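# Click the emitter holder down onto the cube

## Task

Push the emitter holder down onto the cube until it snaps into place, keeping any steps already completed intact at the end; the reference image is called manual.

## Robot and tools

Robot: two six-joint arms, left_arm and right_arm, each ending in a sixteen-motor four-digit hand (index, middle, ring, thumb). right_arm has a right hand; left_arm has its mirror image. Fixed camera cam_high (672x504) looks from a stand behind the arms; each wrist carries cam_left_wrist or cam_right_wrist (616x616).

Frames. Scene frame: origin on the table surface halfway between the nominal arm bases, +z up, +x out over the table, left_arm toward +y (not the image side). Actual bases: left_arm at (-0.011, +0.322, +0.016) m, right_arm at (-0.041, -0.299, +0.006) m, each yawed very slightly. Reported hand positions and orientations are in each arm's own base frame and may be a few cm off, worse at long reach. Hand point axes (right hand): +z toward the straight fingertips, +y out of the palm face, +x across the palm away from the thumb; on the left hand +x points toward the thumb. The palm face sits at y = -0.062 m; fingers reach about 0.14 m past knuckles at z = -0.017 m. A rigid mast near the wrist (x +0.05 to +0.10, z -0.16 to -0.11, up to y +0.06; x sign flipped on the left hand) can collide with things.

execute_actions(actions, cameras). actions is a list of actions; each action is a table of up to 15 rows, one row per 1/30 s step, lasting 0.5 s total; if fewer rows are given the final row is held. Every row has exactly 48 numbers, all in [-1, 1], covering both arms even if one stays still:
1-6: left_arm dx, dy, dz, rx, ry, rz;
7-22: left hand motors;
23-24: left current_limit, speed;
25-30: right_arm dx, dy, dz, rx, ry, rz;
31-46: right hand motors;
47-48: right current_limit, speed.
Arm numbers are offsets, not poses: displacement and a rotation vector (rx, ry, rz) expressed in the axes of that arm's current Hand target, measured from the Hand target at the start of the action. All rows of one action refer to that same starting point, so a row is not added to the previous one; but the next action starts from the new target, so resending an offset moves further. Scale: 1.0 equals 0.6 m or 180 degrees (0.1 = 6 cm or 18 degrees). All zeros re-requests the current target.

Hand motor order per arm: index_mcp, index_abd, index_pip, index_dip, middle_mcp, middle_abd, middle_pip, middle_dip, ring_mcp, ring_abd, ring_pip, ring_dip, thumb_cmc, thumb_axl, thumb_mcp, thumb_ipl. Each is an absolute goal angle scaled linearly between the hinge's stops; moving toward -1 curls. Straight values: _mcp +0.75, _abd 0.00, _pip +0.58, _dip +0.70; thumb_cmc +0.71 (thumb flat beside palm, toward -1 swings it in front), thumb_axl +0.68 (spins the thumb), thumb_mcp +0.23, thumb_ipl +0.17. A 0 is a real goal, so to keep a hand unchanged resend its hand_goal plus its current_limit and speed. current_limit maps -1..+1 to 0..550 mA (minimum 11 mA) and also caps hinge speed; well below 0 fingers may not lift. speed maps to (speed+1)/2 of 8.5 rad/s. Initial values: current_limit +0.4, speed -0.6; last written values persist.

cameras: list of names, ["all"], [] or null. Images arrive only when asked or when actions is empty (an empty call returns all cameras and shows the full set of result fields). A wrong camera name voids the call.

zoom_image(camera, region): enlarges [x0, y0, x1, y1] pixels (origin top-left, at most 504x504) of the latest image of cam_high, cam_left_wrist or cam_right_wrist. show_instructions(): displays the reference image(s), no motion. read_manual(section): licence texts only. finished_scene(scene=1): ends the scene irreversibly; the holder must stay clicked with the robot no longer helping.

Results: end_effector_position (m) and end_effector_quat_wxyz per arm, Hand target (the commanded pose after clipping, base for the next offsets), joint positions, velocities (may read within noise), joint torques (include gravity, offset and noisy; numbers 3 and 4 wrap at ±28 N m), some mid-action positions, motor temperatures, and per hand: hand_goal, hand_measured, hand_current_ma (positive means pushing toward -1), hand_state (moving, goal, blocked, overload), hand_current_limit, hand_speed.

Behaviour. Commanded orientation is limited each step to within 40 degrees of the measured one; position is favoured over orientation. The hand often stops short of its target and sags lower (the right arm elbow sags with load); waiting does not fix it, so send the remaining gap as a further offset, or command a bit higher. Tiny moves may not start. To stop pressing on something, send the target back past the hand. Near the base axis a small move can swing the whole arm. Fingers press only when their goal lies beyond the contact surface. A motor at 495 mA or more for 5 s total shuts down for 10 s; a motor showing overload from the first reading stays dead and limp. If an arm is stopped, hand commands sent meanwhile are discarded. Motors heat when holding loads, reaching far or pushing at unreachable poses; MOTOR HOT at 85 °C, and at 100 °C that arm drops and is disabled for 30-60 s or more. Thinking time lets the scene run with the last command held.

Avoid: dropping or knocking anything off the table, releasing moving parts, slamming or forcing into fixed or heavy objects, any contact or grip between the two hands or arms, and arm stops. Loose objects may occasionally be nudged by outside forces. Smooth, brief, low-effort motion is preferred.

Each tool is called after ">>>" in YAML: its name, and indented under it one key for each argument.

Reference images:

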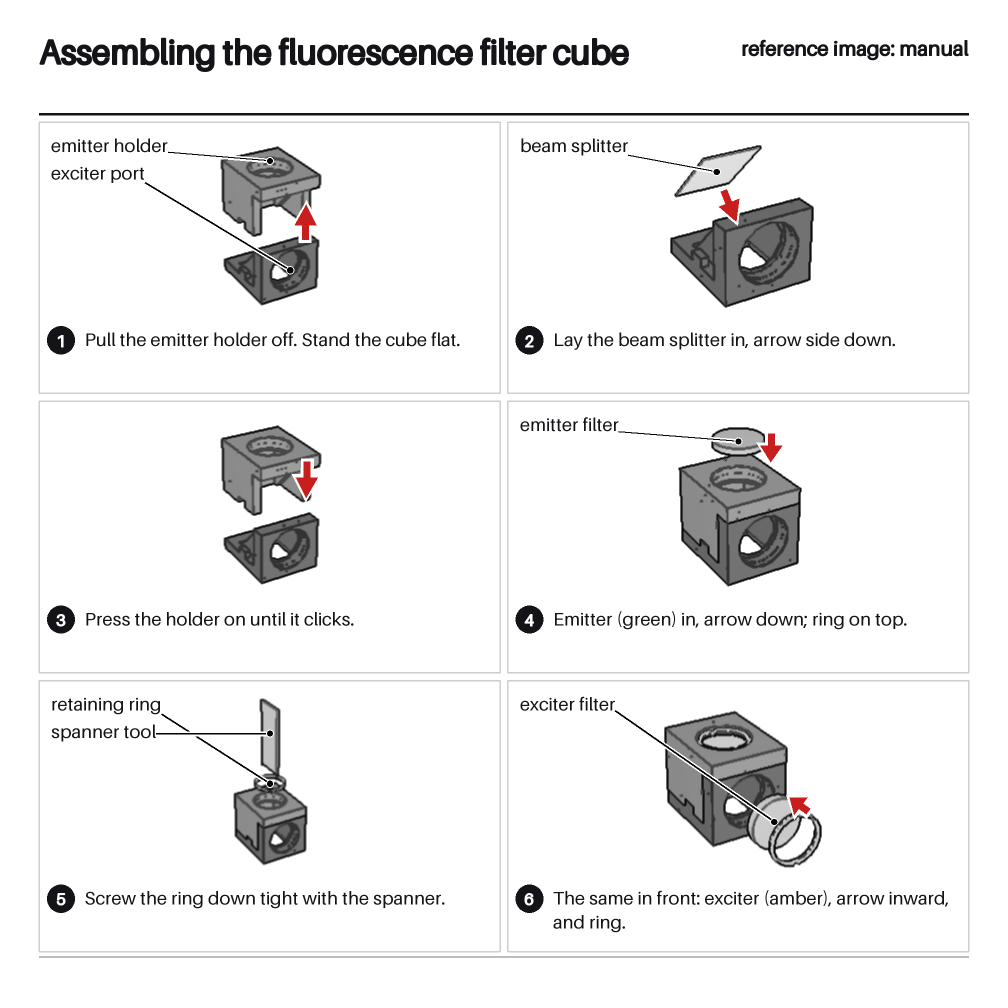

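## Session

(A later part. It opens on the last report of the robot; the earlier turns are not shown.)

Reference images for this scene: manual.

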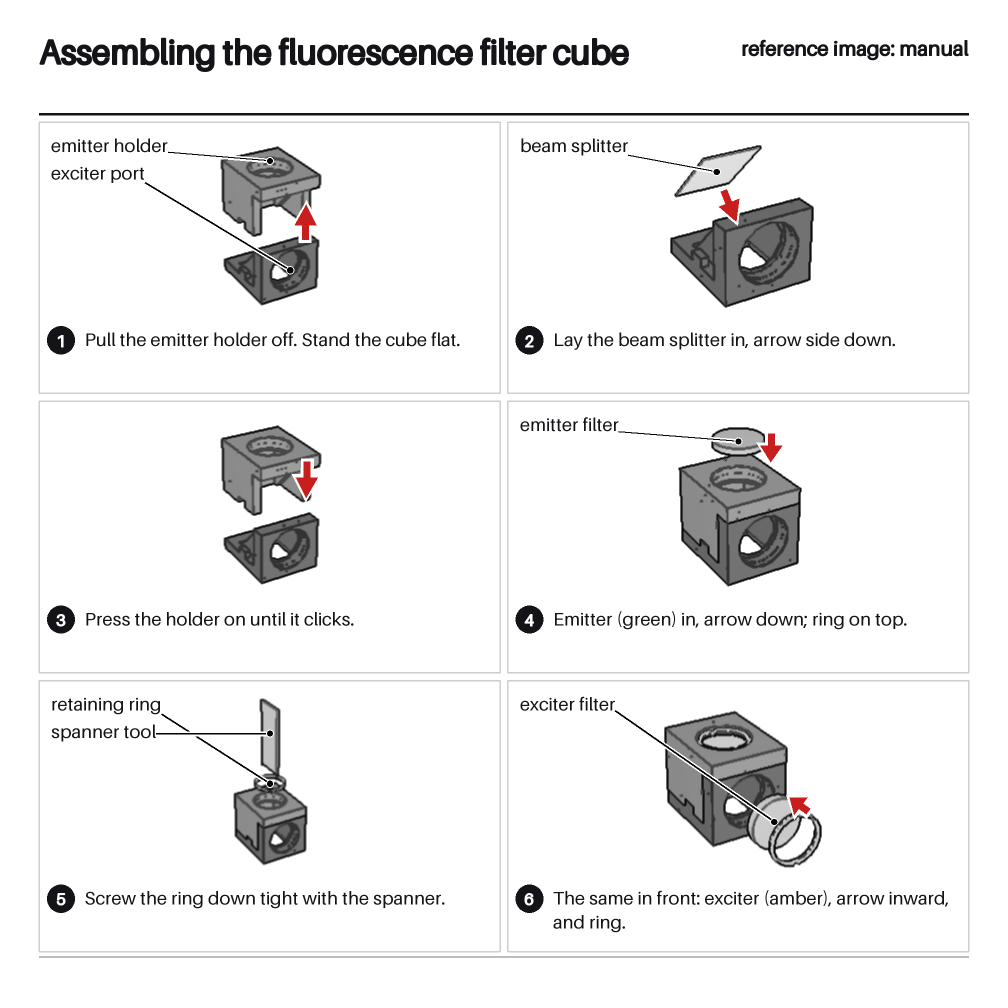

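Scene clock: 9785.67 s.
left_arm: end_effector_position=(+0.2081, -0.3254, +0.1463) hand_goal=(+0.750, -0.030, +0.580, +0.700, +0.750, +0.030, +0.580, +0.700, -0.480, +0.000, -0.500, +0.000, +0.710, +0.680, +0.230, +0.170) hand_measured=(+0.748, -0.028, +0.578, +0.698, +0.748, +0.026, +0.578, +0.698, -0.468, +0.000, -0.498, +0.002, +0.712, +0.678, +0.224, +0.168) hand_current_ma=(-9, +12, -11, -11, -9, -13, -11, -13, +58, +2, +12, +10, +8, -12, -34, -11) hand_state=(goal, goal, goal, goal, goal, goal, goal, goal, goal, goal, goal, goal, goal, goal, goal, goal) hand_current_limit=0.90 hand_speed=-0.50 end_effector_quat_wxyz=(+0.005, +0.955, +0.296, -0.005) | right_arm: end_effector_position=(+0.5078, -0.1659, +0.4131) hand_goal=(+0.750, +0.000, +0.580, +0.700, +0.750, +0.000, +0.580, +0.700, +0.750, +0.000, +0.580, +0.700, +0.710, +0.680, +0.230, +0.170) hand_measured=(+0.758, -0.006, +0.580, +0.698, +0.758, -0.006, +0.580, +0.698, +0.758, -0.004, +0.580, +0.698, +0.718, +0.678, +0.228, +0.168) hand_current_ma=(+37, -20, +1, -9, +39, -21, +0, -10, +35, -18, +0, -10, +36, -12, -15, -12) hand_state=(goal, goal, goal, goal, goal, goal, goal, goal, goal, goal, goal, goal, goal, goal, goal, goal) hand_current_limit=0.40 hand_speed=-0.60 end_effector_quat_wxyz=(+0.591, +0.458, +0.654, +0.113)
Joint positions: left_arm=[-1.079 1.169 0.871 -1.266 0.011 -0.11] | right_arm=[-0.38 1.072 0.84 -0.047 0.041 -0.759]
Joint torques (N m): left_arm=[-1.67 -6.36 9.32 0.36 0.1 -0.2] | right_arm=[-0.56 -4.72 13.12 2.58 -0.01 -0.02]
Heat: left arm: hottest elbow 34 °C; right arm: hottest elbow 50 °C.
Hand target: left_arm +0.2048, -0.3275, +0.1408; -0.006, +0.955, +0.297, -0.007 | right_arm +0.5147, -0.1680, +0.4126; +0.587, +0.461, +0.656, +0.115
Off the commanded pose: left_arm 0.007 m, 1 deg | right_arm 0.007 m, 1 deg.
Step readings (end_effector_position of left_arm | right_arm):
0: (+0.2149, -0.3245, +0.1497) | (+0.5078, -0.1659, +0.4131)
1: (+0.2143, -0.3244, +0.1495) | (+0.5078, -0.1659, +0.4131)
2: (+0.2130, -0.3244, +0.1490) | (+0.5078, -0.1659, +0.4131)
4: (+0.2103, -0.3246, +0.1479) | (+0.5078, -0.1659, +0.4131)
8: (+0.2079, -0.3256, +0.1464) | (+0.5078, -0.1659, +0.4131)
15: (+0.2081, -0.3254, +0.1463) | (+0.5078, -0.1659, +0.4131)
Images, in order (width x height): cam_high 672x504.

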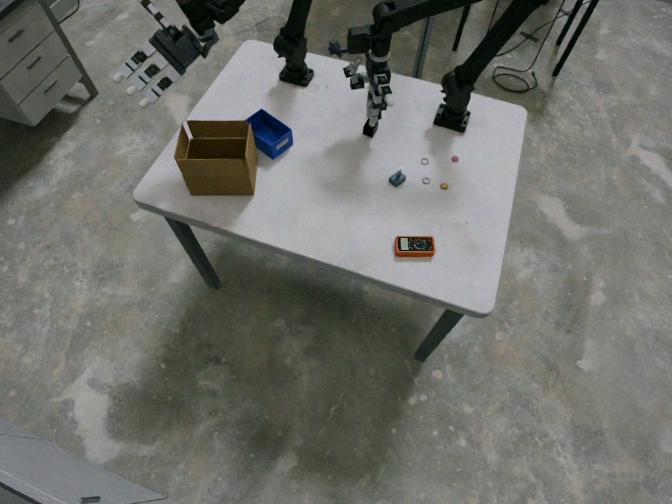

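>>> execute_actions:
  actions:
    - [[0,-0.0058,0.02,0.002,0,0,0.75,-0.03,0.58,0.7,0.75,0.03,0.58,0.7,-0.48,0,-0.5,0,0.71,0.68,0.23,0.17,0.9,-0.5,0,0,0,0,0,0,0.75,0,0.58,0.7,0.75,0,0.58,0.7,0.75,0,0.58,0.7,0.71,0.68,0.23,0.17,0.4,-0.6]]
  cameras: ["cam_high"]

>>> zoom_image:
  camera: "cam_high"
  region: [358, 112, 384, 138]

Scene clock: 9804.13 s.
left_arm: end_effector_position=(+0.2078, -0.3244, +0.1434) hand_goal=(+0.750, -0.030, +0.580, +0.700, +0.750, +0.030, +0.580, +0.700, -0.480, +0.000, -0.500, +0.000, +0.710, +0.680, +0.230, +0.170) hand_measured=(+0.748, -0.034, +0.578, +0.698, +0.748, +0.026, +0.578, +0.698, -0.468, +0.000, -0.498, +0.002, +0.712, +0.678, +0.224, +0.168) hand_current_ma=(-10, -13, -8, -9, -9, -13, -11, -13, +58, +2, +12, +10, +8, -12, -34, -11) hand_state=(goal, goal, goal, goal, goal, goal, goal, goal, goal, goal, goal, goal, goal, goal, goal, goal) hand_current_limit=0.90 hand_speed=-0.50 end_effector_quat_wxyz=(+0.004, +0.955, +0.297, -0.004) | right_arm: end_effector_position=(+0.5078, -0.1659, +0.4131) hand_goal=(+0.750, +0.000, +0.580, +0.700, +0.750, +0.000, +0.580, +0.700, +0.750, +0.000, +0.580, +0.700, +0.710, +0.680, +0.230, +0.170) hand_measured=(+0.758, -0.006, +0.580, +0.698, +0.758, -0.006, +0.580, +0.698, +0.758, -0.004, +0.580, +0.698, +0.718, +0.678, +0.228, +0.168) hand_current_ma=(+37, -20, +1, -9, +39, -21, +0, -10, +35, -18, +0, -10, +36, -12, -15, -12) hand_state=(goal, goal, goal, goal, goal, goal, goal, goal, goal, goal, goal, goal, goal, goal, goal, goal) hand_current_limit=0.40 hand_speed=-0.60 end_effector_quat_wxyz=(+0.591, +0.458, +0.654, +0.113)
Joint positions: left_arm=[-1.079 1.169 0.863 -1.258 0.009 -0.111] | right_arm=[-0.38 1.072 0.84 -0.047 0.041 -0.759]
Joint torques (N m): left_arm=[-1.96 -6.12 7.56 1.06 0.17 -0.23] | right_arm=[-0.5 -4.72 13.12 2.58 -0.01 -0.02]
Heat: left arm: hottest elbow 35 °C; right arm: hottest elbow 50 °C.
Hand target: left_arm +0.2026, -0.3245, +0.1289; -0.009, +0.955, +0.297, -0.008 | right_arm +0.5147, -0.1680, +0.4126; +0.587, +0.461, +0.656, +0.115
Off the commanded pose: left_arm 0.015 m, 2 deg | right_arm 0.007 m, 1 deg.
Step readings (end_effector_position of left_arm | right_arm):
0: (+0.2081, -0.3254, +0.1463) | (+0.5078, -0.1659, +0.4131)
1: (+0.2081, -0.3253, +0.1459) | (+0.5078, -0.1659, +0.4131)
2: (+0.2079, -0.3250, +0.1448) | (+0.5078, -0.1659, +0.4131)
4: (+0.2076, -0.3244, +0.1433) | (+0.5078, -0.1659, +0.4131)
8: (+0.2077, -0.3245, +0.1434) | (+0.5078, -0.1659, +0.4131)
15: (+0.2078, -0.3244, +0.1434) | (+0.5078, -0.1659, +0.4131)
Images, in order (width x height): cam_high 672x504.

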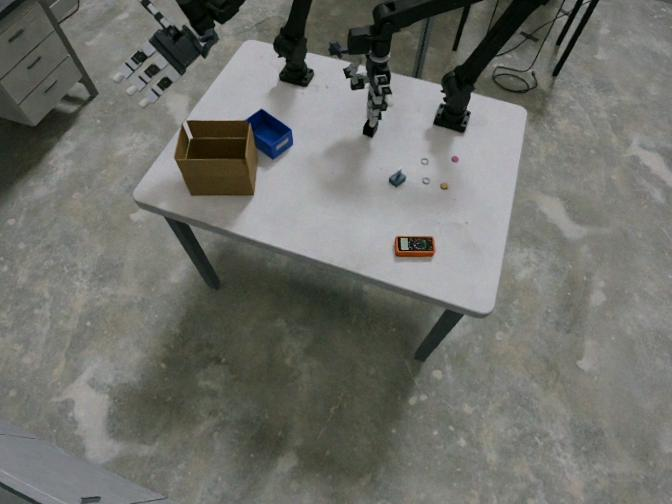

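Scaled by 19.385 from the camera's 672x504 image, which has a finer 960x720 frame.

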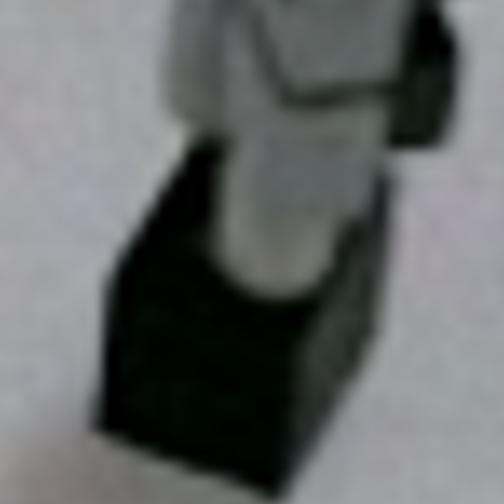

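>>> execute_actions:
  actions:
    - [[0,-0.008,0.0333,0.011,0,0,0.75,-0.03,0.58,0.7,0.75,0.03,0.58,0.7,-0.48,0,-0.5,0,0.71,0.68,0.23,0.17,0.9,-0.5,0,0,0,0,0,0,0.75,0,0.58,0.7,0.75,0,0.58,0.7,0.75,0,0.58,0.7,0.71,0.68,0.23,0.17,0.4,-0.6]]
  cameras: ["cam_high"]

>>> zoom_image:
  camera: "cam_high"
  region: [358, 112, 384, 138]

Scene clock: 9817.97 s.
left_arm: end_effector_position=(+0.2085, -0.3252, +0.1429) hand_goal=(+0.750, -0.030, +0.580, +0.700, +0.750, +0.030, +0.580, +0.700, -0.480, +0.000, -0.500, +0.000, +0.710, +0.680, +0.230, +0.170) hand_measured=(+0.754, -0.034, +0.584, +0.700, +0.754, +0.026, +0.582, +0.700, -0.468, +0.000, -0.498, +0.002, +0.712, +0.678, +0.224, +0.168) hand_current_ma=(+24, -16, +18, +3, +20, -13, +11, +1, +58, +2, +12, +10, +8, -12, -34, -11) hand_state=(goal, goal, goal, goal, goal, goal, goal, goal, goal, goal, goal, goal, goal, goal, goal, goal) hand_current_limit=0.90 hand_speed=-0.50 end_effector_quat_wxyz=(+0.006, +0.955, +0.297, -0.003) | right_arm: end_effector_position=(+0.5078, -0.1659, +0.4131) hand_goal=(+0.750, +0.000, +0.580, +0.700, +0.750, +0.000, +0.580, +0.700, +0.750, +0.000, +0.580, +0.700, +0.710, +0.680, +0.230, +0.170) hand_measured=(+0.758, -0.006, +0.580, +0.698, +0.758, -0.006, +0.580, +0.698, +0.758, -0.004, +0.580, +0.698, +0.718, +0.678, +0.228, +0.168) hand_current_ma=(+37, -20, +1, -9, +39, -21, +0, -10, +35, -18, +0, -10, +36, -12, -15, -12) hand_state=(goal, goal, goal, goal, goal, goal, goal, goal, goal, goal, goal, goal, goal, goal, goal, goal) hand_current_limit=0.40 hand_speed=-0.60 end_effector_quat_wxyz=(+0.591, +0.458, +0.654, +0.113)
Joint positions: left_arm=[-1.079 1.169 0.861 -1.251 0.008 -0.112] | right_arm=[-0.38 1.072 0.84 -0.047 0.041 -0.759]
Joint velocities: left_arm=[within noise] | right_arm=[-0.005 -0.005 -0.007 0.027 -0.022 -0.168]
Joint torques (N m): left_arm=[-1.73 -4.07 5.37 1.32 0.38 -0.21] | right_arm=[-0.56 -4.72 13.12 2.56 -0.01 -0.02]
Heat: left arm: hottest elbow 34 °C; right arm: hottest elbow 50 °C.
Hand target: left_arm +0.1995, -0.3203, +0.1090; -0.026, +0.955, +0.297, -0.013 | right_arm +0.5147, -0.1680, +0.4126; +0.587, +0.461, +0.656, +0.115
Off the commanded pose: left_arm 0.035 m, 4 deg | right_arm 0.007 m, 1 deg.
Step readings (end_effector_position of left_arm | right_arm):
0: (+0.2078, -0.3244, +0.1434) | (+0.5078, -0.1659, +0.4131)
1: (+0.2078, -0.3245, +0.1428) | (+0.5078, -0.1659, +0.4131)
2: (+0.2079, -0.3245, +0.1426) | (+0.5078, -0.1659, +0.4131)
4: (+0.2083, -0.3250, +0.1428) | (+0.5078, -0.1659, +0.4131)
8: (+0.2085, -0.3252, +0.1429) | (+0.5078, -0.1659, +0.4131)
15: (+0.2085, -0.3252, +0.1429) | (+0.5078, -0.1659, +0.4131)
Images, in order (width x height): cam_high 672x504.

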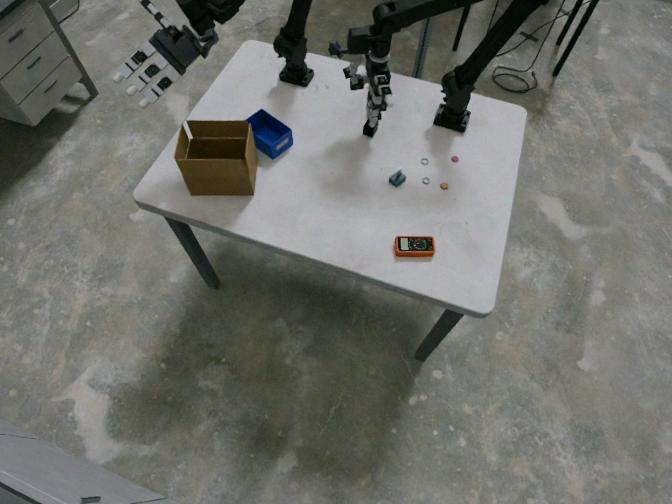

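Scaled by 19.385 from the camera's 672x504 image, which has a finer 960x720 frame.

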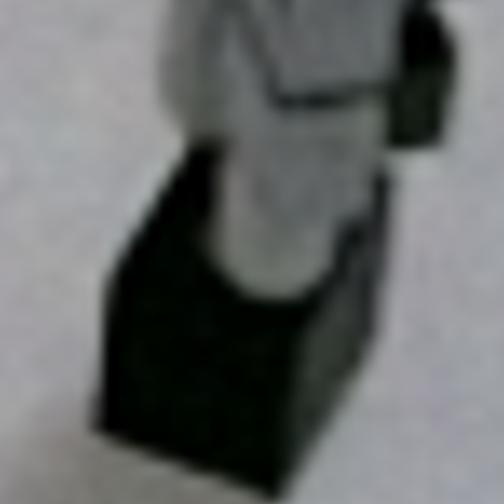

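>>> execute_actions:
  actions:
    - [[0,-0.012,0.05,0.0168,0,0,0.75,-0.03,0.58,0.7,0.75,0.03,0.58,0.7,-0.48,0,-0.5,0,0.71,0.68,0.23,0.17,0.9,-0.5,0,0,0,0,0,0,0.75,0,0.58,0.7,0.75,0,0.58,0.7,0.75,0,0.58,0.7,0.71,0.68,0.23,0.17,0.4,-0.6]]
  cameras: ["cam_high"]

>>> zoom_image:
  camera: "cam_high"
  region: [358, 112, 384, 138]

Scene clock: 9831.90 s.
left_arm: end_effector_position=(+0.2091, -0.3260, +0.1415) hand_goal=(+0.750, -0.030, +0.580, +0.700, +0.750, +0.030, +0.580, +0.700, -0.480, +0.000, -0.500, +0.000, +0.710, +0.680, +0.230, +0.170) hand_measured=(+0.758, -0.034, +0.586, +0.702, +0.758, +0.026, +0.586, +0.702, -0.468, +0.000, -0.498, +0.002, +0.712, +0.678, +0.224, +0.168) hand_current_ma=(+39, -18, +33, +10, +43, -14, +28, +10, +58, +2, +12, +10, +8, -12, -34, -11) hand_state=(goal, goal, goal, goal, goal, goal, goal, goal, goal, goal, goal, goal, goal, goal, goal, goal) hand_current_limit=0.90 hand_speed=-0.50 end_effector_quat_wxyz=(+0.010, +0.955, +0.298, -0.002) | right_arm: end_effector_position=(+0.5078, -0.1659, +0.4131) hand_goal=(+0.750, +0.000, +0.580, +0.700, +0.750, +0.000, +0.580, +0.700, +0.750, +0.000, +0.580, +0.700, +0.710, +0.680, +0.230, +0.170) hand_measured=(+0.758, -0.006, +0.580, +0.698, +0.758, -0.006, +0.580, +0.698, +0.758, -0.004, +0.580, +0.698, +0.718, +0.678, +0.228, +0.168) hand_current_ma=(+37, -20, +1, -9, +39, -21, +0, -10, +35, -18, +0, -10, +36, -12, -15, -12) hand_state=(goal, goal, goal, goal, goal, goal, goal, goal, goal, goal, goal, goal, goal, goal, goal, goal) hand_current_limit=0.40 hand_speed=-0.60 end_effector_quat_wxyz=(+0.591, +0.458, +0.654, +0.113)
Joint positions: left_arm=[-1.079 1.169 0.855 -1.237 0.008 -0.112] | right_arm=[-0.38 1.072 0.84 -0.047 0.041 -0.759]
Joint torques (N m): left_arm=[-1.67 -1.2 2.48 1.44 0.68 -0.21] | right_arm=[-0.56 -4.72 13.12 2.58 -0.01 -0.02]
Heat: left arm: hottest elbow 34 °C; right arm: hottest elbow 50 °C.
Hand target: left_arm +0.1942, -0.3132, +0.0795; -0.051, +0.954, +0.296, -0.021 | right_arm +0.5147, -0.1680, +0.4126; +0.587, +0.461, +0.656, +0.115
Off the commanded pose: left_arm 0.065 m, 7 deg | right_arm 0.007 m, 1 deg.
Step readings (end_effector_position of left_arm | right_arm):
0: (+0.2090, -0.3261, +0.1433) | (+0.5078, -0.1659, +0.4131)
1: (+0.2087, -0.3256, +0.1419) | (+0.5078, -0.1659, +0.4131)
2: (+0.2089, -0.3258, +0.1415) | (+0.5078, -0.1659, +0.4131)
4: (+0.2089, -0.3257, +0.1413) | (+0.5078, -0.1659, +0.4131)
8: (+0.2091, -0.3260, +0.1414) | (+0.5078, -0.1659, +0.4131)
15: (+0.2091, -0.3260, +0.1415) | (+0.5078, -0.1659, +0.4131)
Images, in order (width x height): cam_high 672x504.

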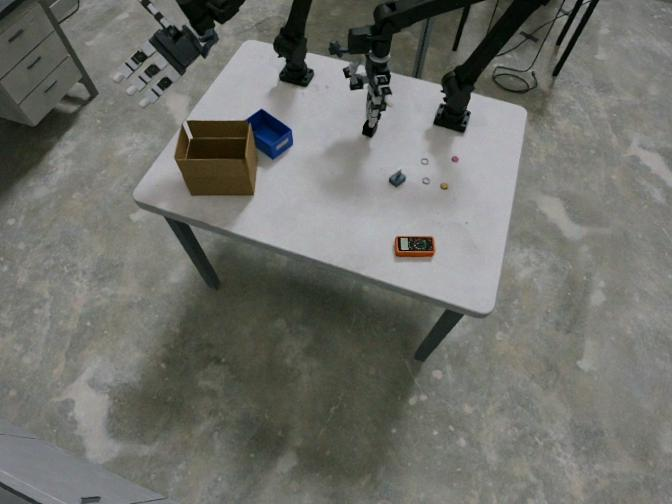

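Scaled by 19.385 from the camera's 672x504 image, which has a finer 960x720 frame.

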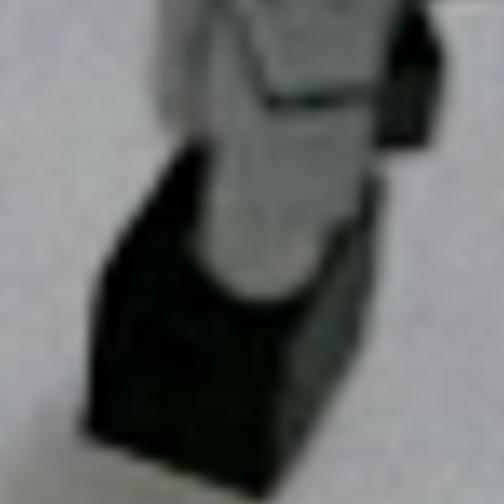

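>>> execute_actions:
  actions:
    - [[0,-0.017,0.042,0.02,0,0,0.75,-0.03,0.58,0.7,0.75,0.03,0.58,0.7,-0.48,0,-0.5,0,0.71,0.68,0.23,0.17,0.9,-0.5,0,0,0,0,0,0,0.75,0,0.58,0.7,0.75,0,0.58,0.7,0.75,0,0.58,0.7,0.71,0.68,0.23,0.17,0.4,-0.6]]
  cameras: ["cam_high"]

>>> zoom_image:
  camera: "cam_high"
  region: [358, 112, 384, 138]

Scene clock: 9841.37 s.
left_arm: end_effector_position=(+0.2086, -0.3249, +0.1390) hand_goal=(+0.750, -0.030, +0.580, +0.700, +0.750, +0.030, +0.580, +0.700, -0.480, +0.000, -0.500, +0.000, +0.710, +0.680, +0.230, +0.170) hand_measured=(+0.754, -0.034, +0.586, +0.702, +0.756, +0.026, +0.586, +0.702, -0.468, +0.000, -0.498, +0.002, +0.712, +0.678, +0.224, +0.168) hand_current_ma=(+21, -18, +33, +10, +31, -14, +28, +10, +58, +2, +12, +10, +8, -12, -34, -11) hand_state=(goal, goal, goal, goal, goal, goal, goal, goal, goal, goal, goal, goal, goal, goal, goal, goal) hand_current_limit=0.90 hand_speed=-0.50 end_effector_quat_wxyz=(+0.009, +0.955, +0.298, -0.002) | right_arm: end_effector_position=(+0.5078, -0.1659, +0.4131) hand_goal=(+0.750, +0.000, +0.580, +0.700, +0.750, +0.000, +0.580, +0.700, +0.750, +0.000, +0.580, +0.700, +0.710, +0.680, +0.230, +0.170) hand_measured=(+0.758, -0.006, +0.580, +0.698, +0.758, -0.006, +0.580, +0.698, +0.758, -0.004, +0.580, +0.698, +0.718, +0.678, +0.228, +0.168) hand_current_ma=(+37, -20, +1, -9, +39, -21, +0, -10, +35, -18, +0, -10, +36, -12, -15, -12) hand_state=(goal, goal, goal, goal, goal, goal, goal, goal, goal, goal, goal, goal, goal, goal, goal, goal) hand_current_limit=0.40 hand_speed=-0.60 end_effector_quat_wxyz=(+0.591, +0.458, +0.654, +0.113)
Joint positions: left_arm=[-1.079 1.169 0.848 -1.233 0.007 -0.112] | right_arm=[-0.38 1.072 0.84 -0.047 0.041 -0.759]
Joint torques (N m): left_arm=[-1.67 0.73 0.57 0.77 0.97 -0.21] | right_arm=[-0.44 -4.78 13.14 2.58 0 -0.02]
Heat: left arm: hottest elbow 33 °C; right arm: hottest elbow 50 °C.
Hand target: left_arm +0.1868, -0.3027, +0.0557; -0.081, +0.951, +0.295, -0.030 | right_arm +0.5147, -0.1680, +0.4126; +0.587, +0.461, +0.656, +0.115
Off the commanded pose: left_arm 0.089 m, 11 deg | right_arm 0.007 m, 1 deg.
Step readings (end_effector_position of left_arm | right_arm):
0: (+0.2097, -0.3270, +0.1419) | (+0.5078, -0.1659, +0.4131)
1: (+0.2091, -0.3259, +0.1403) | (+0.5078, -0.1659, +0.4131)
2: (+0.2086, -0.3249, +0.1390) | (+0.5078, -0.1659, +0.4131)
4: (+0.2086, -0.3249, +0.1390) | (+0.5078, -0.1659, +0.4131)
8: (+0.2086, -0.3249, +0.1390) | (+0.5078, -0.1659, +0.4131)
15: (+0.2086, -0.3249, +0.1390) | (+0.5078, -0.1659, +0.4131)
Images, in order (width x height): cam_high 672x504.

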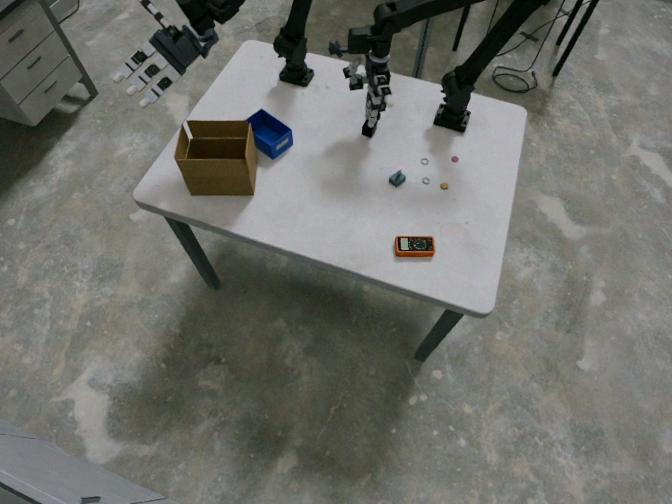

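Scaled by 19.385 from the camera's 672x504 image, which has a finer 960x720 frame.

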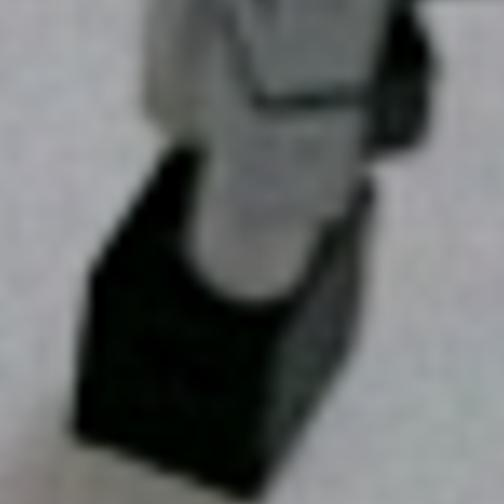

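>>> execute_actions:
  actions:
    - [[0,-0.017,0.042,0.018,0,0,0.75,-0.03,0.58,0.7,0.75,0.03,0.58,0.7,-0.48,0,-0.5,0,0.71,0.68,0.23,0.17,0.9,-0.5,0,0,0,0,0,0,0.75,0,0.58,0.7,0.75,0,0.58,0.7,0.75,0,0.58,0.7,0.71,0.68,0.23,0.17,0.4,-0.6]]
  cameras: ["cam_high"]

>>> zoom_image:
  camera: "cam_high"
  region: [358, 112, 384, 138]

Scene clock: 9863.80 s.
left_arm: end_effector_position=(+0.2076, -0.3245, +0.1380) hand_goal=(+0.750, -0.030, +0.580, +0.700, +0.750, +0.030, +0.580, +0.700, -0.480, +0.000, -0.500, +0.000, +0.710, +0.680, +0.230, +0.170) hand_measured=(+0.740, -0.034, +0.576, +0.700, +0.744, +0.028, +0.578, +0.700, -0.468, +0.000, -0.498, +0.002, +0.712, +0.678, +0.224, +0.168) hand_current_ma=(-54, -18, -18, -4, -30, -12, -8, +2, +58, +2, +12, +10, +8, -12, -34, -11) hand_state=(goal, goal, goal, goal, goal, goal, goal, goal, goal, goal, goal, goal, goal, goal, goal, goal) hand_current_limit=0.90 hand_speed=-0.50 end_effector_quat_wxyz=(+0.009, +0.955, +0.297, -0.003) | right_arm: end_effector_position=(+0.5078, -0.1659, +0.4131) hand_goal=(+0.750, +0.000, +0.580, +0.700, +0.750, +0.000, +0.580, +0.700, +0.750, +0.000, +0.580, +0.700, +0.710, +0.680, +0.230, +0.170) hand_measured=(+0.758, -0.006, +0.580, +0.698, +0.758, -0.006, +0.580, +0.698, +0.758, -0.004, +0.580, +0.698, +0.718, +0.678, +0.228, +0.168) hand_current_ma=(+37, -20, +1, -9, +39, -21, +0, -10, +35, -18, +0, -10, +36, -12, -15, -12) hand_state=(goal, goal, goal, goal, goal, goal, goal, goal, goal, goal, goal, goal, goal, goal, goal, goal) hand_current_limit=0.40 hand_speed=-0.60 end_effector_quat_wxyz=(+0.591, +0.458, +0.654, +0.113)
Joint positions: left_arm=[-1.08 1.168 0.846 -1.233 0.009 -0.112] | right_arm=[-0.38 1.072 0.84 -0.047 0.041 -0.759]
Joint torques (N m): left_arm=[-1.67 2.26 -1.96 0.34 1.16 -0.21] | right_arm=[-0.5 -4.66 13.14 2.58 -0.01 -0.02]
Heat: left arm: hottest elbow 32 °C; right arm: hottest elbow 50 °C.
Hand target: left_arm +0.1784, -0.2911, +0.0326; -0.108, +0.949, +0.294, -0.039 | right_arm +0.5147, -0.1680, +0.4126; +0.587, +0.461, +0.656, +0.115
Off the commanded pose: left_arm 0.114 m, 14 deg | right_arm 0.007 m, 1 deg.
Step readings (end_effector_position of left_arm | right_arm):
0: (+0.2085, -0.3249, +0.1389) | (+0.5078, -0.1659, +0.4131)
1: (+0.2081, -0.3244, +0.1381) | (+0.5078, -0.1659, +0.4131)
2: (+0.2078, -0.3244, +0.1380) | (+0.5078, -0.1659, +0.4131)
4: (+0.2078, -0.3244, +0.1380) | (+0.5078, -0.1659, +0.4131)
8: (+0.2076, -0.3245, +0.1380) | (+0.5078, -0.1659, +0.4131)
15: (+0.2076, -0.3245, +0.1380) | (+0.5078, -0.1659, +0.4131)
Images, in order (width x height): cam_high 672x504.

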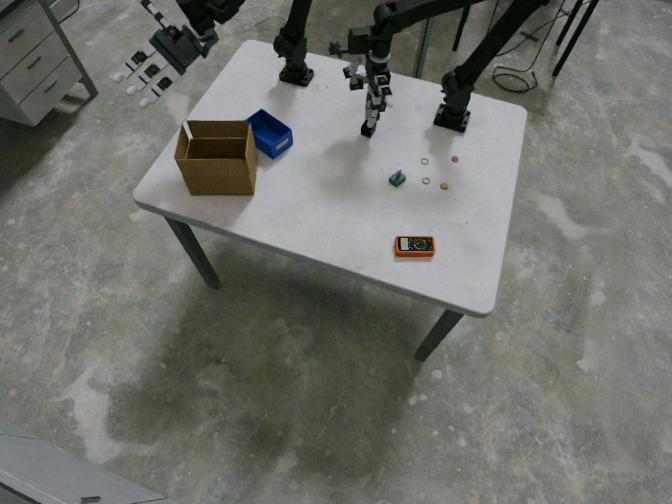

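Scaled by 19.385 from the camera's 672x504 image, which has a finer 960x720 frame.

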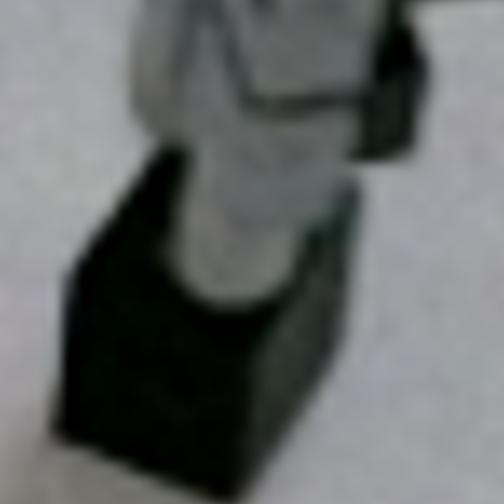

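>>> execute_actions:
  actions:
    - [[0,-0.009,0.05,0.01,0,0,0.75,-0.03,0.58,0.7,0.75,0.03,0.58,0.7,-0.48,0,-0.5,0,0.71,0.68,0.23,0.17,0.9,-0.5,0,0,0,0,0,0,0.75,0,0.58,0.7,0.75,0,0.58,0.7,0.75,0,0.58,0.7,0.71,0.68,0.23,0.17,0.4,-0.6]]
  cameras: ["cam_high"]

>>> zoom_image:
  camera: "cam_high"
  region: [358, 112, 384, 138]

Scene clock: 9889.00 s.
left_arm: end_effector_position=(+0.2059, -0.3223, +0.1378) hand_goal=(+0.750, -0.030, +0.580, +0.700, +0.750, +0.030, +0.580, +0.700, -0.480, +0.000, -0.500, +0.000, +0.710, +0.680, +0.230, +0.170) hand_measured=(+0.728, -0.034, +0.566, +0.694, +0.736, +0.028, +0.572, +0.698, -0.468, +0.000, -0.498, +0.002, +0.712, +0.678, +0.224, +0.168) hand_current_ma=(-118, -21, -66, -27, -74, -12, -39, -14, +58, +2, +12, +10, +8, -12, -34, -11) hand_state=(blocked, goal, goal, goal, goal, goal, goal, goal, goal, goal, goal, goal, goal, goal, goal, goal) hand_current_limit=0.90 hand_speed=-0.50 end_effector_quat_wxyz=(+0.015, +0.955, +0.297, -0.003) | right_arm: end_effector_position=(+0.5078, -0.1659, +0.4131) hand_goal=(+0.750, +0.000, +0.580, +0.700, +0.750, +0.000, +0.580, +0.700, +0.750, +0.000, +0.580, +0.700, +0.710, +0.680, +0.230, +0.170) hand_measured=(+0.758, -0.006, +0.580, +0.698, +0.758, -0.006, +0.580, +0.698, +0.758, -0.004, +0.580, +0.698, +0.718, +0.678, +0.228, +0.168) hand_current_ma=(+37, -20, +1, -9, +39, -21, +0, -10, +35, -18, +0, -10, +36, -12, -15, -12) hand_state=(goal, goal, goal, goal, goal, goal, goal, goal, goal, goal, goal, goal, goal, goal, goal, goal) hand_current_limit=0.40 hand_speed=-0.60 end_effector_quat_wxyz=(+0.591, +0.458, +0.654, +0.113)
Joint positions: left_arm=[-1.08 1.152 0.83 -1.22 0.011 -0.112] | right_arm=[-0.38 1.072 0.84 -0.047 0.041 -0.759]
Joint torques (N m): left_arm=[-1.96 4.19 -5.29 0.9 1.24 -0.23] | right_arm=[-0.5 -4.72 13.12 2.58 -0.01 -0.02]
Heat: left arm: hottest elbow 31 °C; right arm: hottest elbow 50 °C.
Hand target: left_arm +0.1712, -0.2812, +0.0046; -0.123, +0.947, +0.294, -0.043 | right_arm +0.5147, -0.1680, +0.4126; +0.587, +0.461, +0.656, +0.115
Off the commanded pose: left_arm 0.144 m, 16 deg | right_arm 0.007 m, 1 deg.
Step readings (end_effector_position of left_arm | right_arm):
0: (+0.2074, -0.3246, +0.1380) | (+0.5078, -0.1659, +0.4131)
1: (+0.2070, -0.3241, +0.1367) | (+0.5078, -0.1659, +0.4131)
2: (+0.2068, -0.3240, +0.1372) | (+0.5078, -0.1659, +0.4131)
4: (+0.2063, -0.3231, +0.1375) | (+0.5078, -0.1659, +0.4131)
8: (+0.2059, -0.3222, +0.1378) | (+0.5078, -0.1659, +0.4131)
15: (+0.2059, -0.3223, +0.1378) | (+0.5078, -0.1659, +0.4131)
Images, in order (width x height): cam_high 672x504.

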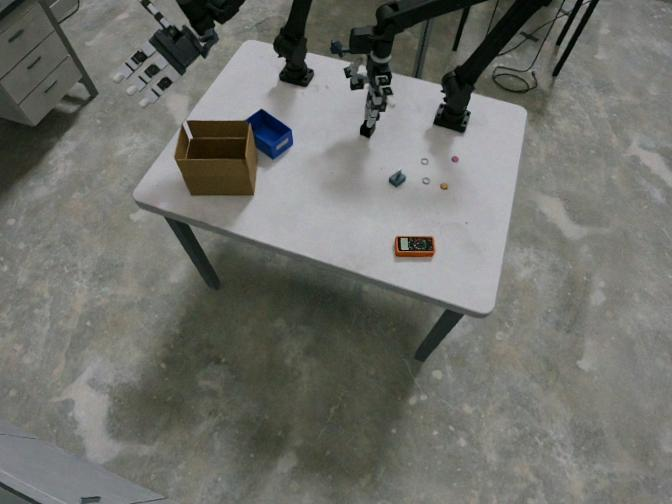

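Scaled by 19.385 from the camera's 672x504 image, which has a finer 960x720 frame.

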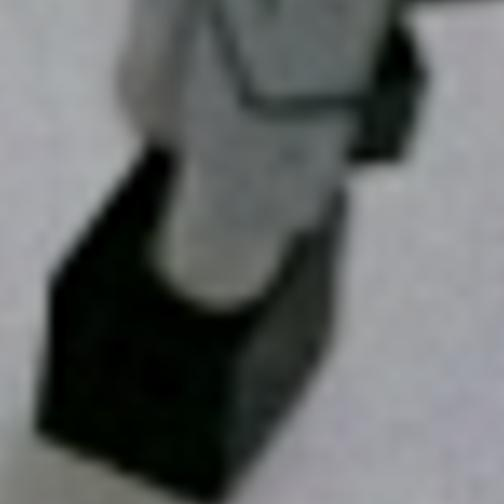

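>>> execute_actions:
  actions:
    - [[0,0.006,0.035,0.008,0,0,0.75,-0.03,0.58,0.7,0.75,0.03,0.58,0.7,-0.48,0,-0.5,0,0.71,0.68,0.23,0.17,0.95,-0.5,0,0,0,0,0,0,0.75,0,0.58,0.7,0.75,0,0.58,0.7,0.75,0,0.58,0.7,0.71,0.68,0.23,0.17,0.4,-0.6]]
  cameras: ["cam_high"]

>>> zoom_image:
  camera: "cam_high"
  region: [354, 112, 380, 138]

Scene clock: 9911.40 s.
left_arm: end_effector_position=(+0.2065, -0.3234, +0.1373) hand_goal=(+0.750, -0.030, +0.580, +0.700, +0.750, +0.030, +0.580, +0.700, -0.480, +0.000, -0.500, +0.000, +0.710, +0.680, +0.230, +0.170) hand_measured=(+0.714, -0.034, +0.554, +0.688, +0.726, +0.030, +0.564, +0.692, -0.468, +0.000, -0.498, +0.002, +0.712, +0.678, +0.224, +0.168) hand_current_ma=(-194, -18, -125, -56, -125, -3, -77, -36, +58, +2, +12, +10, +8, -12, -34, -11) hand_state=(blocked, goal, blocked, goal, blocked, goal, goal, goal, goal, goal, goal, goal, goal, goal, goal, goal) hand_current_limit=0.95 hand_speed=-0.50 end_effector_quat_wxyz=(+0.019, +0.955, +0.297, -0.002) | right_arm: end_effector_position=(+0.5078, -0.1659, +0.4131) hand_goal=(+0.750, +0.000, +0.580, +0.700, +0.750, +0.000, +0.580, +0.700, +0.750, +0.000, +0.580, +0.700, +0.710, +0.680, +0.230, +0.170) hand_measured=(+0.758, -0.006, +0.580, +0.698, +0.758, -0.006, +0.580, +0.698, +0.758, -0.004, +0.580, +0.698, +0.718, +0.678, +0.228, +0.168) hand_current_ma=(+37, -20, +1, -9, +39, -21, +0, -10, +35, -18, +0, -10, +36, -12, -15, -12) hand_state=(goal, goal, goal, goal, goal, goal, goal, goal, goal, goal, goal, goal, goal, goal, goal, goal) hand_current_limit=0.40 hand_speed=-0.60 end_effector_quat_wxyz=(+0.591, +0.458, +0.654, +0.113)
Joint positions: left_arm=[-1.08 1.152 0.827 -1.21 0.012 -0.114] | right_arm=[-0.38 1.072 0.84 -0.047 0.041 -0.759]
Joint torques (N m): left_arm=[-1.85 6.12 -7.01 1.17 1.35 -0.21] | right_arm=[-0.56 -4.72 13.14 2.58 0 -0.02]
Heat: left arm: hottest elbow 31 °C; right arm: hottest elbow 50 °C.
Hand target: left_arm +0.1700, -0.2797, -0.0167; -0.135, +0.945, +0.293, -0.047 | right_arm +0.5147, -0.1680, +0.4126; +0.587, +0.461, +0.656, +0.115
Off the commanded pose: left_arm 0.164 m, 18 deg | right_arm 0.007 m, 1 deg.
Step readings (end_effector_position of left_arm | right_arm):
0: (+0.2063, -0.3231, +0.1377) | (+0.5078, -0.1659, +0.4131)
1: (+0.2063, -0.3232, +0.1373) | (+0.5078, -0.1659, +0.4131)
2: (+0.2063, -0.3232, +0.1372) | (+0.5078, -0.1659, +0.4131)
4: (+0.2063, -0.3233, +0.1372) | (+0.5078, -0.1659, +0.4131)
8: (+0.2064, -0.3233, +0.1372) | (+0.5078, -0.1659, +0.4131)
15: (+0.2065, -0.3234, +0.1373) | (+0.5078, -0.1659, +0.4131)
Images, in order (width x height): cam_high 672x504.

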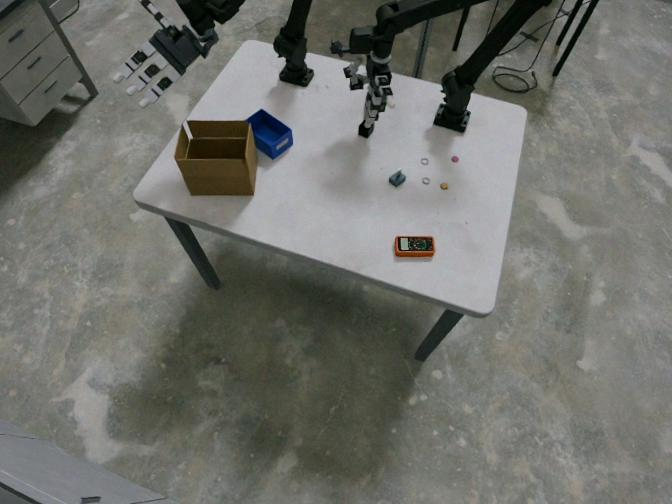

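Scaled by 19.385 from the camera's 672x504 image, which has a finer 960x720 frame.

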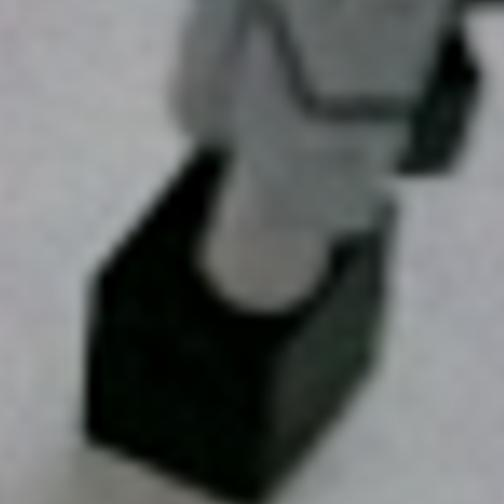

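>>> execute_actions:
  actions:
    - [[0,0.034,-0.15,-0.05,0,0,0.75,-0.03,0.58,0.7,0.75,0.03,0.58,0.7,-0.48,0,-0.5,0,0.71,0.68,0.23,0.17,0.95,-0.5,0,0,0,0,0,0,0.75,0,0.58,0.7,0.75,0,0.58,0.7,0.75,0,0.58,0.7,0.71,0.68,0.23,0.17,0.4,-0.6]]
  cameras: ["cam_high"]

>>> zoom_image:
  camera: "cam_high"
  region: [354, 112, 380, 138]

Scene clock: 9924.63 s.
left_arm: end_effector_position=(+0.2117, -0.3323, +0.1429) hand_goal=(+0.750, -0.030, +0.580, +0.700, +0.750, +0.030, +0.580, +0.700, -0.480, +0.000, -0.500, +0.000, +0.710, +0.680, +0.230, +0.170) hand_measured=(+0.724, -0.034, +0.560, +0.690, +0.740, +0.030, +0.572, +0.696, -0.468, +0.000, -0.498, +0.002, +0.712, +0.678, +0.224, +0.168) hand_current_ma=(-135, -14, -95, -52, -56, +1, -35, -24, +58, +2, +12, +10, +8, -12, -34, -11) hand_state=(blocked, goal, goal, goal, goal, goal, goal, goal, goal, goal, goal, goal, goal, goal, goal, goal) hand_current_limit=0.95 hand_speed=-0.50 end_effector_quat_wxyz=(+0.028, +0.954, +0.297, +0.000) | right_arm: end_effector_position=(+0.5078, -0.1659, +0.4131) hand_goal=(+0.750, +0.000, +0.580, +0.700, +0.750, +0.000, +0.580, +0.700, +0.750, +0.000, +0.580, +0.700, +0.710, +0.680, +0.230, +0.170) hand_measured=(+0.758, -0.006, +0.580, +0.698, +0.758, -0.006, +0.580, +0.698, +0.758, -0.004, +0.580, +0.698, +0.718, +0.678, +0.228, +0.168) hand_current_ma=(+37, -20, +1, -9, +39, -21, +0, -10, +35, -18, +0, -10, +36, -12, -15, -12) hand_state=(goal, goal, goal, goal, goal, goal, goal, goal, goal, goal, goal, goal, goal, goal, goal, goal) hand_current_limit=0.40 hand_speed=-0.60 end_effector_quat_wxyz=(+0.591, +0.458, +0.654, +0.113)
Joint positions: left_arm=[-1.08 1.165 0.847 -1.198 0.009 -0.114] | right_arm=[-0.38 1.072 0.84 -0.047 0.041 -0.759]
Joint torques (N m): left_arm=[-1.49 1.55 2.62 0.8 0.66 -0.18] | right_arm=[-0.56 -4.72 13.12 2.59 0 -0.02]
Heat: left arm: hottest elbow 31 °C; right arm: hottest elbow 50 °C.
Hand target: left_arm +0.1961, -0.3163, +0.0640; -0.060, +0.953, +0.296, -0.024 | right_arm +0.5147, -0.1680, +0.4126; +0.587, +0.461, +0.656, +0.115
Off the commanded pose: left_arm 0.082 m, 10 deg | right_arm 0.007 m, 1 deg.
Step readings (end_effector_position of left_arm | right_arm):
0: (+0.2075, -0.3254, +0.1376) | (+0.5078, -0.1659, +0.4131)
1: (+0.2091, -0.3280, +0.1418) | (+0.5078, -0.1659, +0.4131)
2: (+0.2098, -0.3292, +0.1424) | (+0.5078, -0.1659, +0.4131)
4: (+0.2109, -0.3310, +0.1428) | (+0.5078, -0.1659, +0.4131)
8: (+0.2117, -0.3323, +0.1429) | (+0.5078, -0.1659, +0.4131)
15: (+0.2117, -0.3323, +0.1429) | (+0.5078, -0.1659, +0.4131)
Images, in order (width x height): cam_high 672x504.

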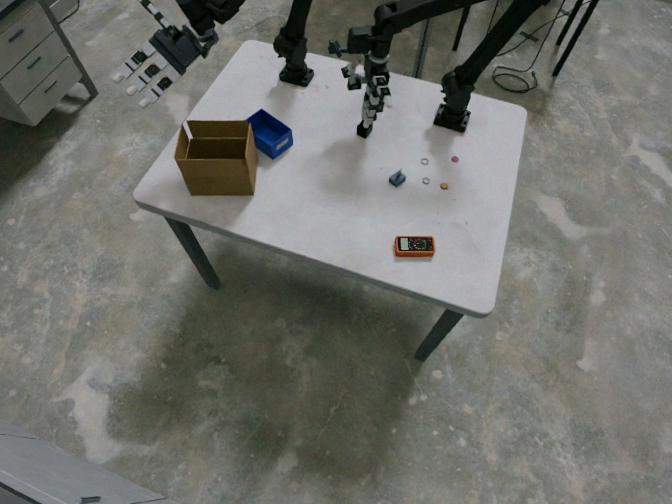

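Scaled by 19.385 from the camera's 672x504 image, which has a finer 960x720 frame.

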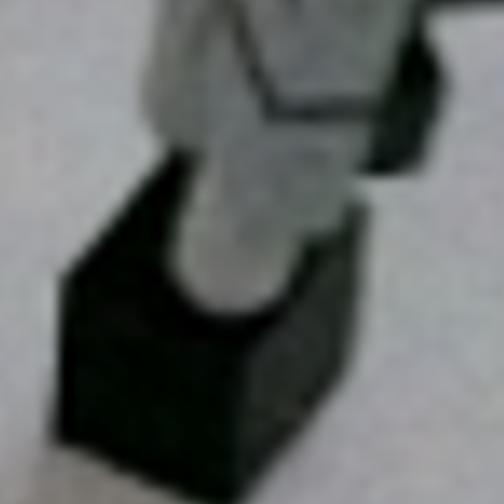

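>>> execute_actions:
  actions:
    - [[0,0.008,-0.09,-0.03,0,0,0.75,-0.03,0.58,0.7,0.75,0.03,0.58,0.7,-0.48,0,-0.5,0,0.71,0.68,0.23,0.17,0.95,-0.5,0,0,0,0,0,0,0.75,0,0.58,0.7,0.75,0,0.58,0.7,0.75,0,0.58,0.7,0.71,0.68,0.23,0.17,0.4,-0.6]]
    - [[0,0.01,-0.03,-0.008,0,0,0.75,-0.03,0.58,0.7,0.75,0.03,0.58,0.7,-0.48,0,-0.5,0,0.71,0.68,0.23,0.17,0.95,-0.5,0,0,0,0,0,0,0.75,0,0.58,0.7,0.75,0,0.58,0.7,0.75,0,0.58,0.7,0.71,0.68,0.23,0.17,0.4,-0.6]]
  cameras: ["cam_high"]

>>> zoom_image:
  camera: "cam_high"
  region: [354, 112, 380, 138]

Scene clock: 9932.27 s.
left_arm: end_effector_position=(+0.2103, -0.3291, +0.1448) hand_goal=(+0.750, -0.030, +0.580, +0.700, +0.750, +0.030, +0.580, +0.700, -0.480, +0.000, -0.500, +0.000, +0.710, +0.680, +0.230, +0.170) hand_measured=(+0.724, -0.034, +0.560, +0.690, +0.738, +0.030, +0.572, +0.696, -0.468, +0.000, -0.498, +0.002, +0.712, +0.678, +0.224, +0.168) hand_current_ma=(-139, -17, -95, -52, -61, -2, -36, -24, +58, +2, +12, +10, +8, -12, -34, -11) hand_state=(blocked, goal, goal, goal, goal, goal, goal, goal, goal, goal, goal, goal, goal, goal, goal, goal) hand_current_limit=0.95 hand_speed=-0.50 end_effector_quat_wxyz=(+0.019, +0.955, +0.297, +0.000) | right_arm: end_effector_position=(+0.5078, -0.1659, +0.4131) hand_goal=(+0.750, +0.000, +0.580, +0.700, +0.750, +0.000, +0.580, +0.700, +0.750, +0.000, +0.580, +0.700, +0.710, +0.680, +0.230, +0.170) hand_measured=(+0.758, -0.006, +0.580, +0.698, +0.758, -0.006, +0.580, +0.698, +0.758, -0.004, +0.580, +0.698, +0.718, +0.678, +0.228, +0.168) hand_current_ma=(+37, -20, +1, -9, +39, -21, +0, -10, +35, -18, +0, -10, +36, -12, -15, -12) hand_state=(goal, goal, goal, goal, goal, goal, goal, goal, goal, goal, goal, goal, goal, goal, goal, goal) hand_current_limit=0.40 hand_speed=-0.60 end_effector_quat_wxyz=(+0.591, +0.458, +0.654, +0.113)
Joint positions: left_arm=[-1.08 1.164 0.856 -1.226 0.008 -0.114] | right_arm=[-0.38 1.072 0.84 -0.047 0.041 -0.759]
Joint torques (N m): left_arm=[-1.38 -5.01 10.06 0.13 0.13 -0.18] | right_arm=[-0.5 -4.72 13.12 2.59 0 -0.02]
Heat: left arm: hottest elbow 31 °C; right arm: hottest elbow 50 °C.
Hand target: left_arm +0.2071, -0.3310, +0.1346; -0.003, +0.955, +0.297, -0.006 | right_arm +0.5147, -0.1680, +0.4126; +0.587, +0.461, +0.656, +0.115
Off the commanded pose: left_arm 0.011 m, 3 deg | right_arm 0.007 m, 1 deg.
Step readings (end_effector_position of left_arm | right_arm):
0: (+0.2117, -0.3323, +0.1429) | (+0.5078, -0.1659, +0.4131)
1: (+0.2121, -0.3328, +0.1448) | (+0.5078, -0.1659, +0.4131)
2: (+0.2120, -0.3325, +0.1453) | (+0.5078, -0.1659, +0.4131)
4: (+0.2117, -0.3319, +0.1451) | (+0.5078, -0.1659, +0.4131)
8: (+0.2116, -0.3318, +0.1450) | (+0.5078, -0.1659, +0.4131)
15: (+0.2116, -0.3318, +0.1450) | (+0.5078, -0.1659, +0.4131)
16: (+0.2117, -0.3319, +0.1457) | (+0.5078, -0.1659, +0.4131)
17: (+0.2114, -0.3314, +0.1455) | (+0.5078, -0.1659, +0.4131)
19: (+0.2107, -0.3298, +0.1450) | (+0.5078, -0.1659, +0.4131)
23: (+0.2103, -0.3291, +0.1448) | (+0.5078, -0.1659, +0.4131)
30: (+0.2103, -0.3291, +0.1448) | (+0.5078, -0.1659, +0.4131)
Images, in order (width x height): cam_high 672x504.

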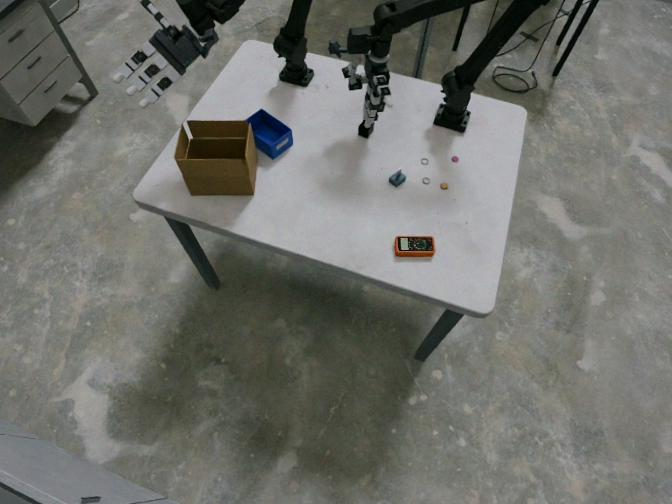

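Scaled by 19.385 from the camera's 672x504 image, which has a finer 960x720 frame.

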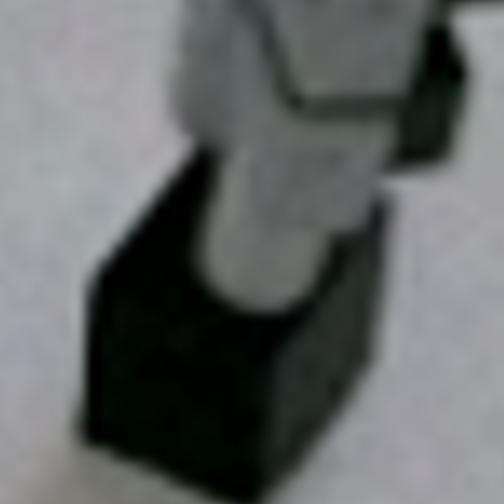

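>>> execute_actions:
  actions:
    - [[0,0.016,-0.03,-0.01,0,0,0.75,-0.03,0.58,0.7,0.75,0.03,0.58,0.7,-0.48,0,-0.5,0,0.71,0.68,0.23,0.17,0.95,-0.5,0,0,0,0,0,0,0.75,0,0.58,0.7,0.75,0,0.58,0.7,0.75,0,0.58,0.7,0.71,0.68,0.23,0.17,0.4,-0.6]]
    - [[0,0.004,-0.02,-0.002,0,0,0.75,-0.03,0.58,0.7,0.75,0.03,0.58,0.7,-0.48,0,-0.5,0,0.71,0.68,0.23,0.17,0.95,-0.5,0,0,0,0,0,0,0.75,0,0.58,0.7,0.75,0,0.58,0.7,0.75,0,0.58,0.7,0.71,0.68,0.23,0.17,0.4,-0.6]]
  cameras: ["cam_high"]

>>> zoom_image:
  camera: "cam_high"
  region: [354, 112, 380, 138]

Scene clock: 9942.17 s.
left_arm: end_effector_position=(+0.2094, -0.3274, +0.1515) hand_goal=(+0.750, -0.030, +0.580, +0.700, +0.750, +0.030, +0.580, +0.700, -0.480, +0.000, -0.500, +0.000, +0.710, +0.680, +0.230, +0.170) hand_measured=(+0.746, -0.032, +0.576, +0.698, +0.746, +0.030, +0.576, +0.696, -0.468, +0.000, -0.498, +0.002, +0.712, +0.678, +0.224, +0.168) hand_current_ma=(-21, -12, -17, -13, -18, -2, -16, -15, +58, +2, +12, +10, +8, -12, -34, -11) hand_state=(goal, goal, goal, goal, goal, goal, goal, goal, goal, goal, goal, goal, goal, goal, goal, goal) hand_current_limit=0.95 hand_speed=-0.50 end_effector_quat_wxyz=(+0.006, +0.955, +0.298, -0.003) | right_arm: end_effector_position=(+0.5078, -0.1659, +0.4131) hand_goal=(+0.750, +0.000, +0.580, +0.700, +0.750, +0.000, +0.580, +0.700, +0.750, +0.000, +0.580, +0.700, +0.710, +0.680, +0.230, +0.170) hand_measured=(+0.758, -0.006, +0.580, +0.698, +0.758, -0.006, +0.580, +0.698, +0.758, -0.004, +0.580, +0.698, +0.718, +0.678, +0.228, +0.168) hand_current_ma=(+37, -20, +1, -9, +39, -21, +0, -10, +35, -18, +0, -10, +36, -12, -15, -12) hand_state=(goal, goal, goal, goal, goal, goal, goal, goal, goal, goal, goal, goal, goal, goal, goal, goal) hand_current_limit=0.40 hand_speed=-0.60 end_effector_quat_wxyz=(+0.591, +0.458, +0.654, +0.113)
Joint positions: left_arm=[-1.08 1.169 0.885 -1.276 0.008 -0.114] | right_arm=[-0.38 1.072 0.84 -0.047 0.041 -0.759]
Joint torques (N m): left_arm=[-0.91 -7 12.82 0.38 -0.01 -0.16] | right_arm=[-0.5 -4.66 13.11 2.58 0 -0.02]
Heat: left arm: hottest elbow 32 °C; right arm: hottest elbow 50 °C.
Hand target: left_arm +0.2141, -0.3406, +0.1645; +0.015, +0.955, +0.297, -0.001 | right_arm +0.5147, -0.1680, +0.4126; +0.587, +0.461, +0.656, +0.115
Off the commanded pose: left_arm 0.019 m, 1 deg | right_arm 0.007 m, 1 deg.
Step readings (end_effector_position of left_arm | right_arm):
0: (+0.2102, -0.3291, +0.1448) | (+0.5078, -0.1659, +0.4131)
1: (+0.2104, -0.3294, +0.1457) | (+0.5078, -0.1659, +0.4131)
2: (+0.2104, -0.3292, +0.1460) | (+0.5078, -0.1659, +0.4131)
4: (+0.2095, -0.3276, +0.1449) | (+0.5078, -0.1659, +0.4131)
8: (+0.2094, -0.3273, +0.1449) | (+0.5078, -0.1659, +0.4131)
15: (+0.2094, -0.3273, +0.1449) | (+0.5078, -0.1659, +0.4131)
16: (+0.2093, -0.3271, +0.1454) | (+0.5078, -0.1659, +0.4131)
17: (+0.2089, -0.3263, +0.1460) | (+0.5078, -0.1659, +0.4131)
19: (+0.2088, -0.3263, +0.1486) | (+0.5078, -0.1659, +0.4131)
23: (+0.2096, -0.3277, +0.1516) | (+0.5078, -0.1659, +0.4131)
30: (+0.2094, -0.3274, +0.1515) | (+0.5078, -0.1659, +0.4131)
Images, in order (width x height): cam_high 672x504.

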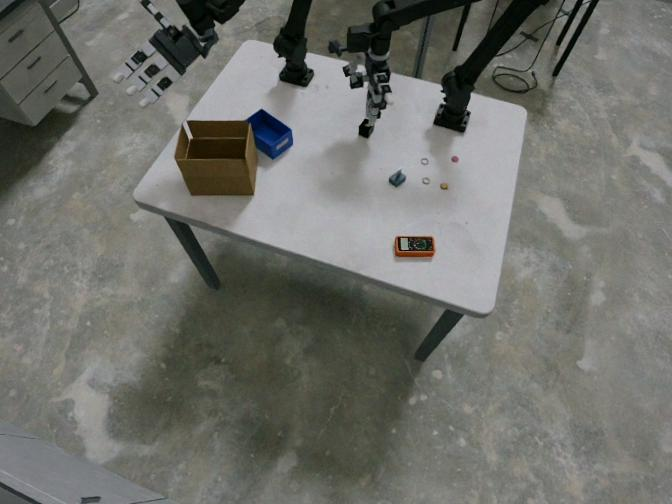

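Scaled by 19.385 from the camera's 672x504 image, which has a finer 960x720 frame.

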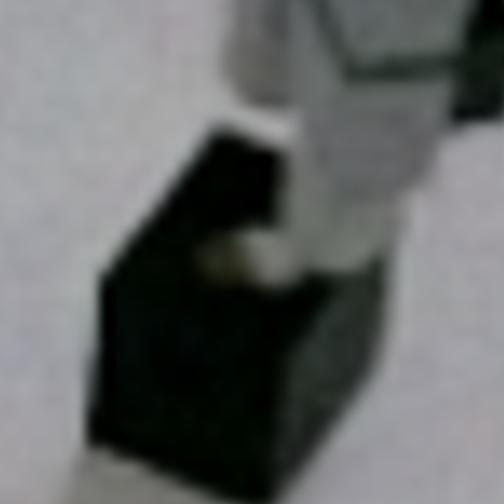

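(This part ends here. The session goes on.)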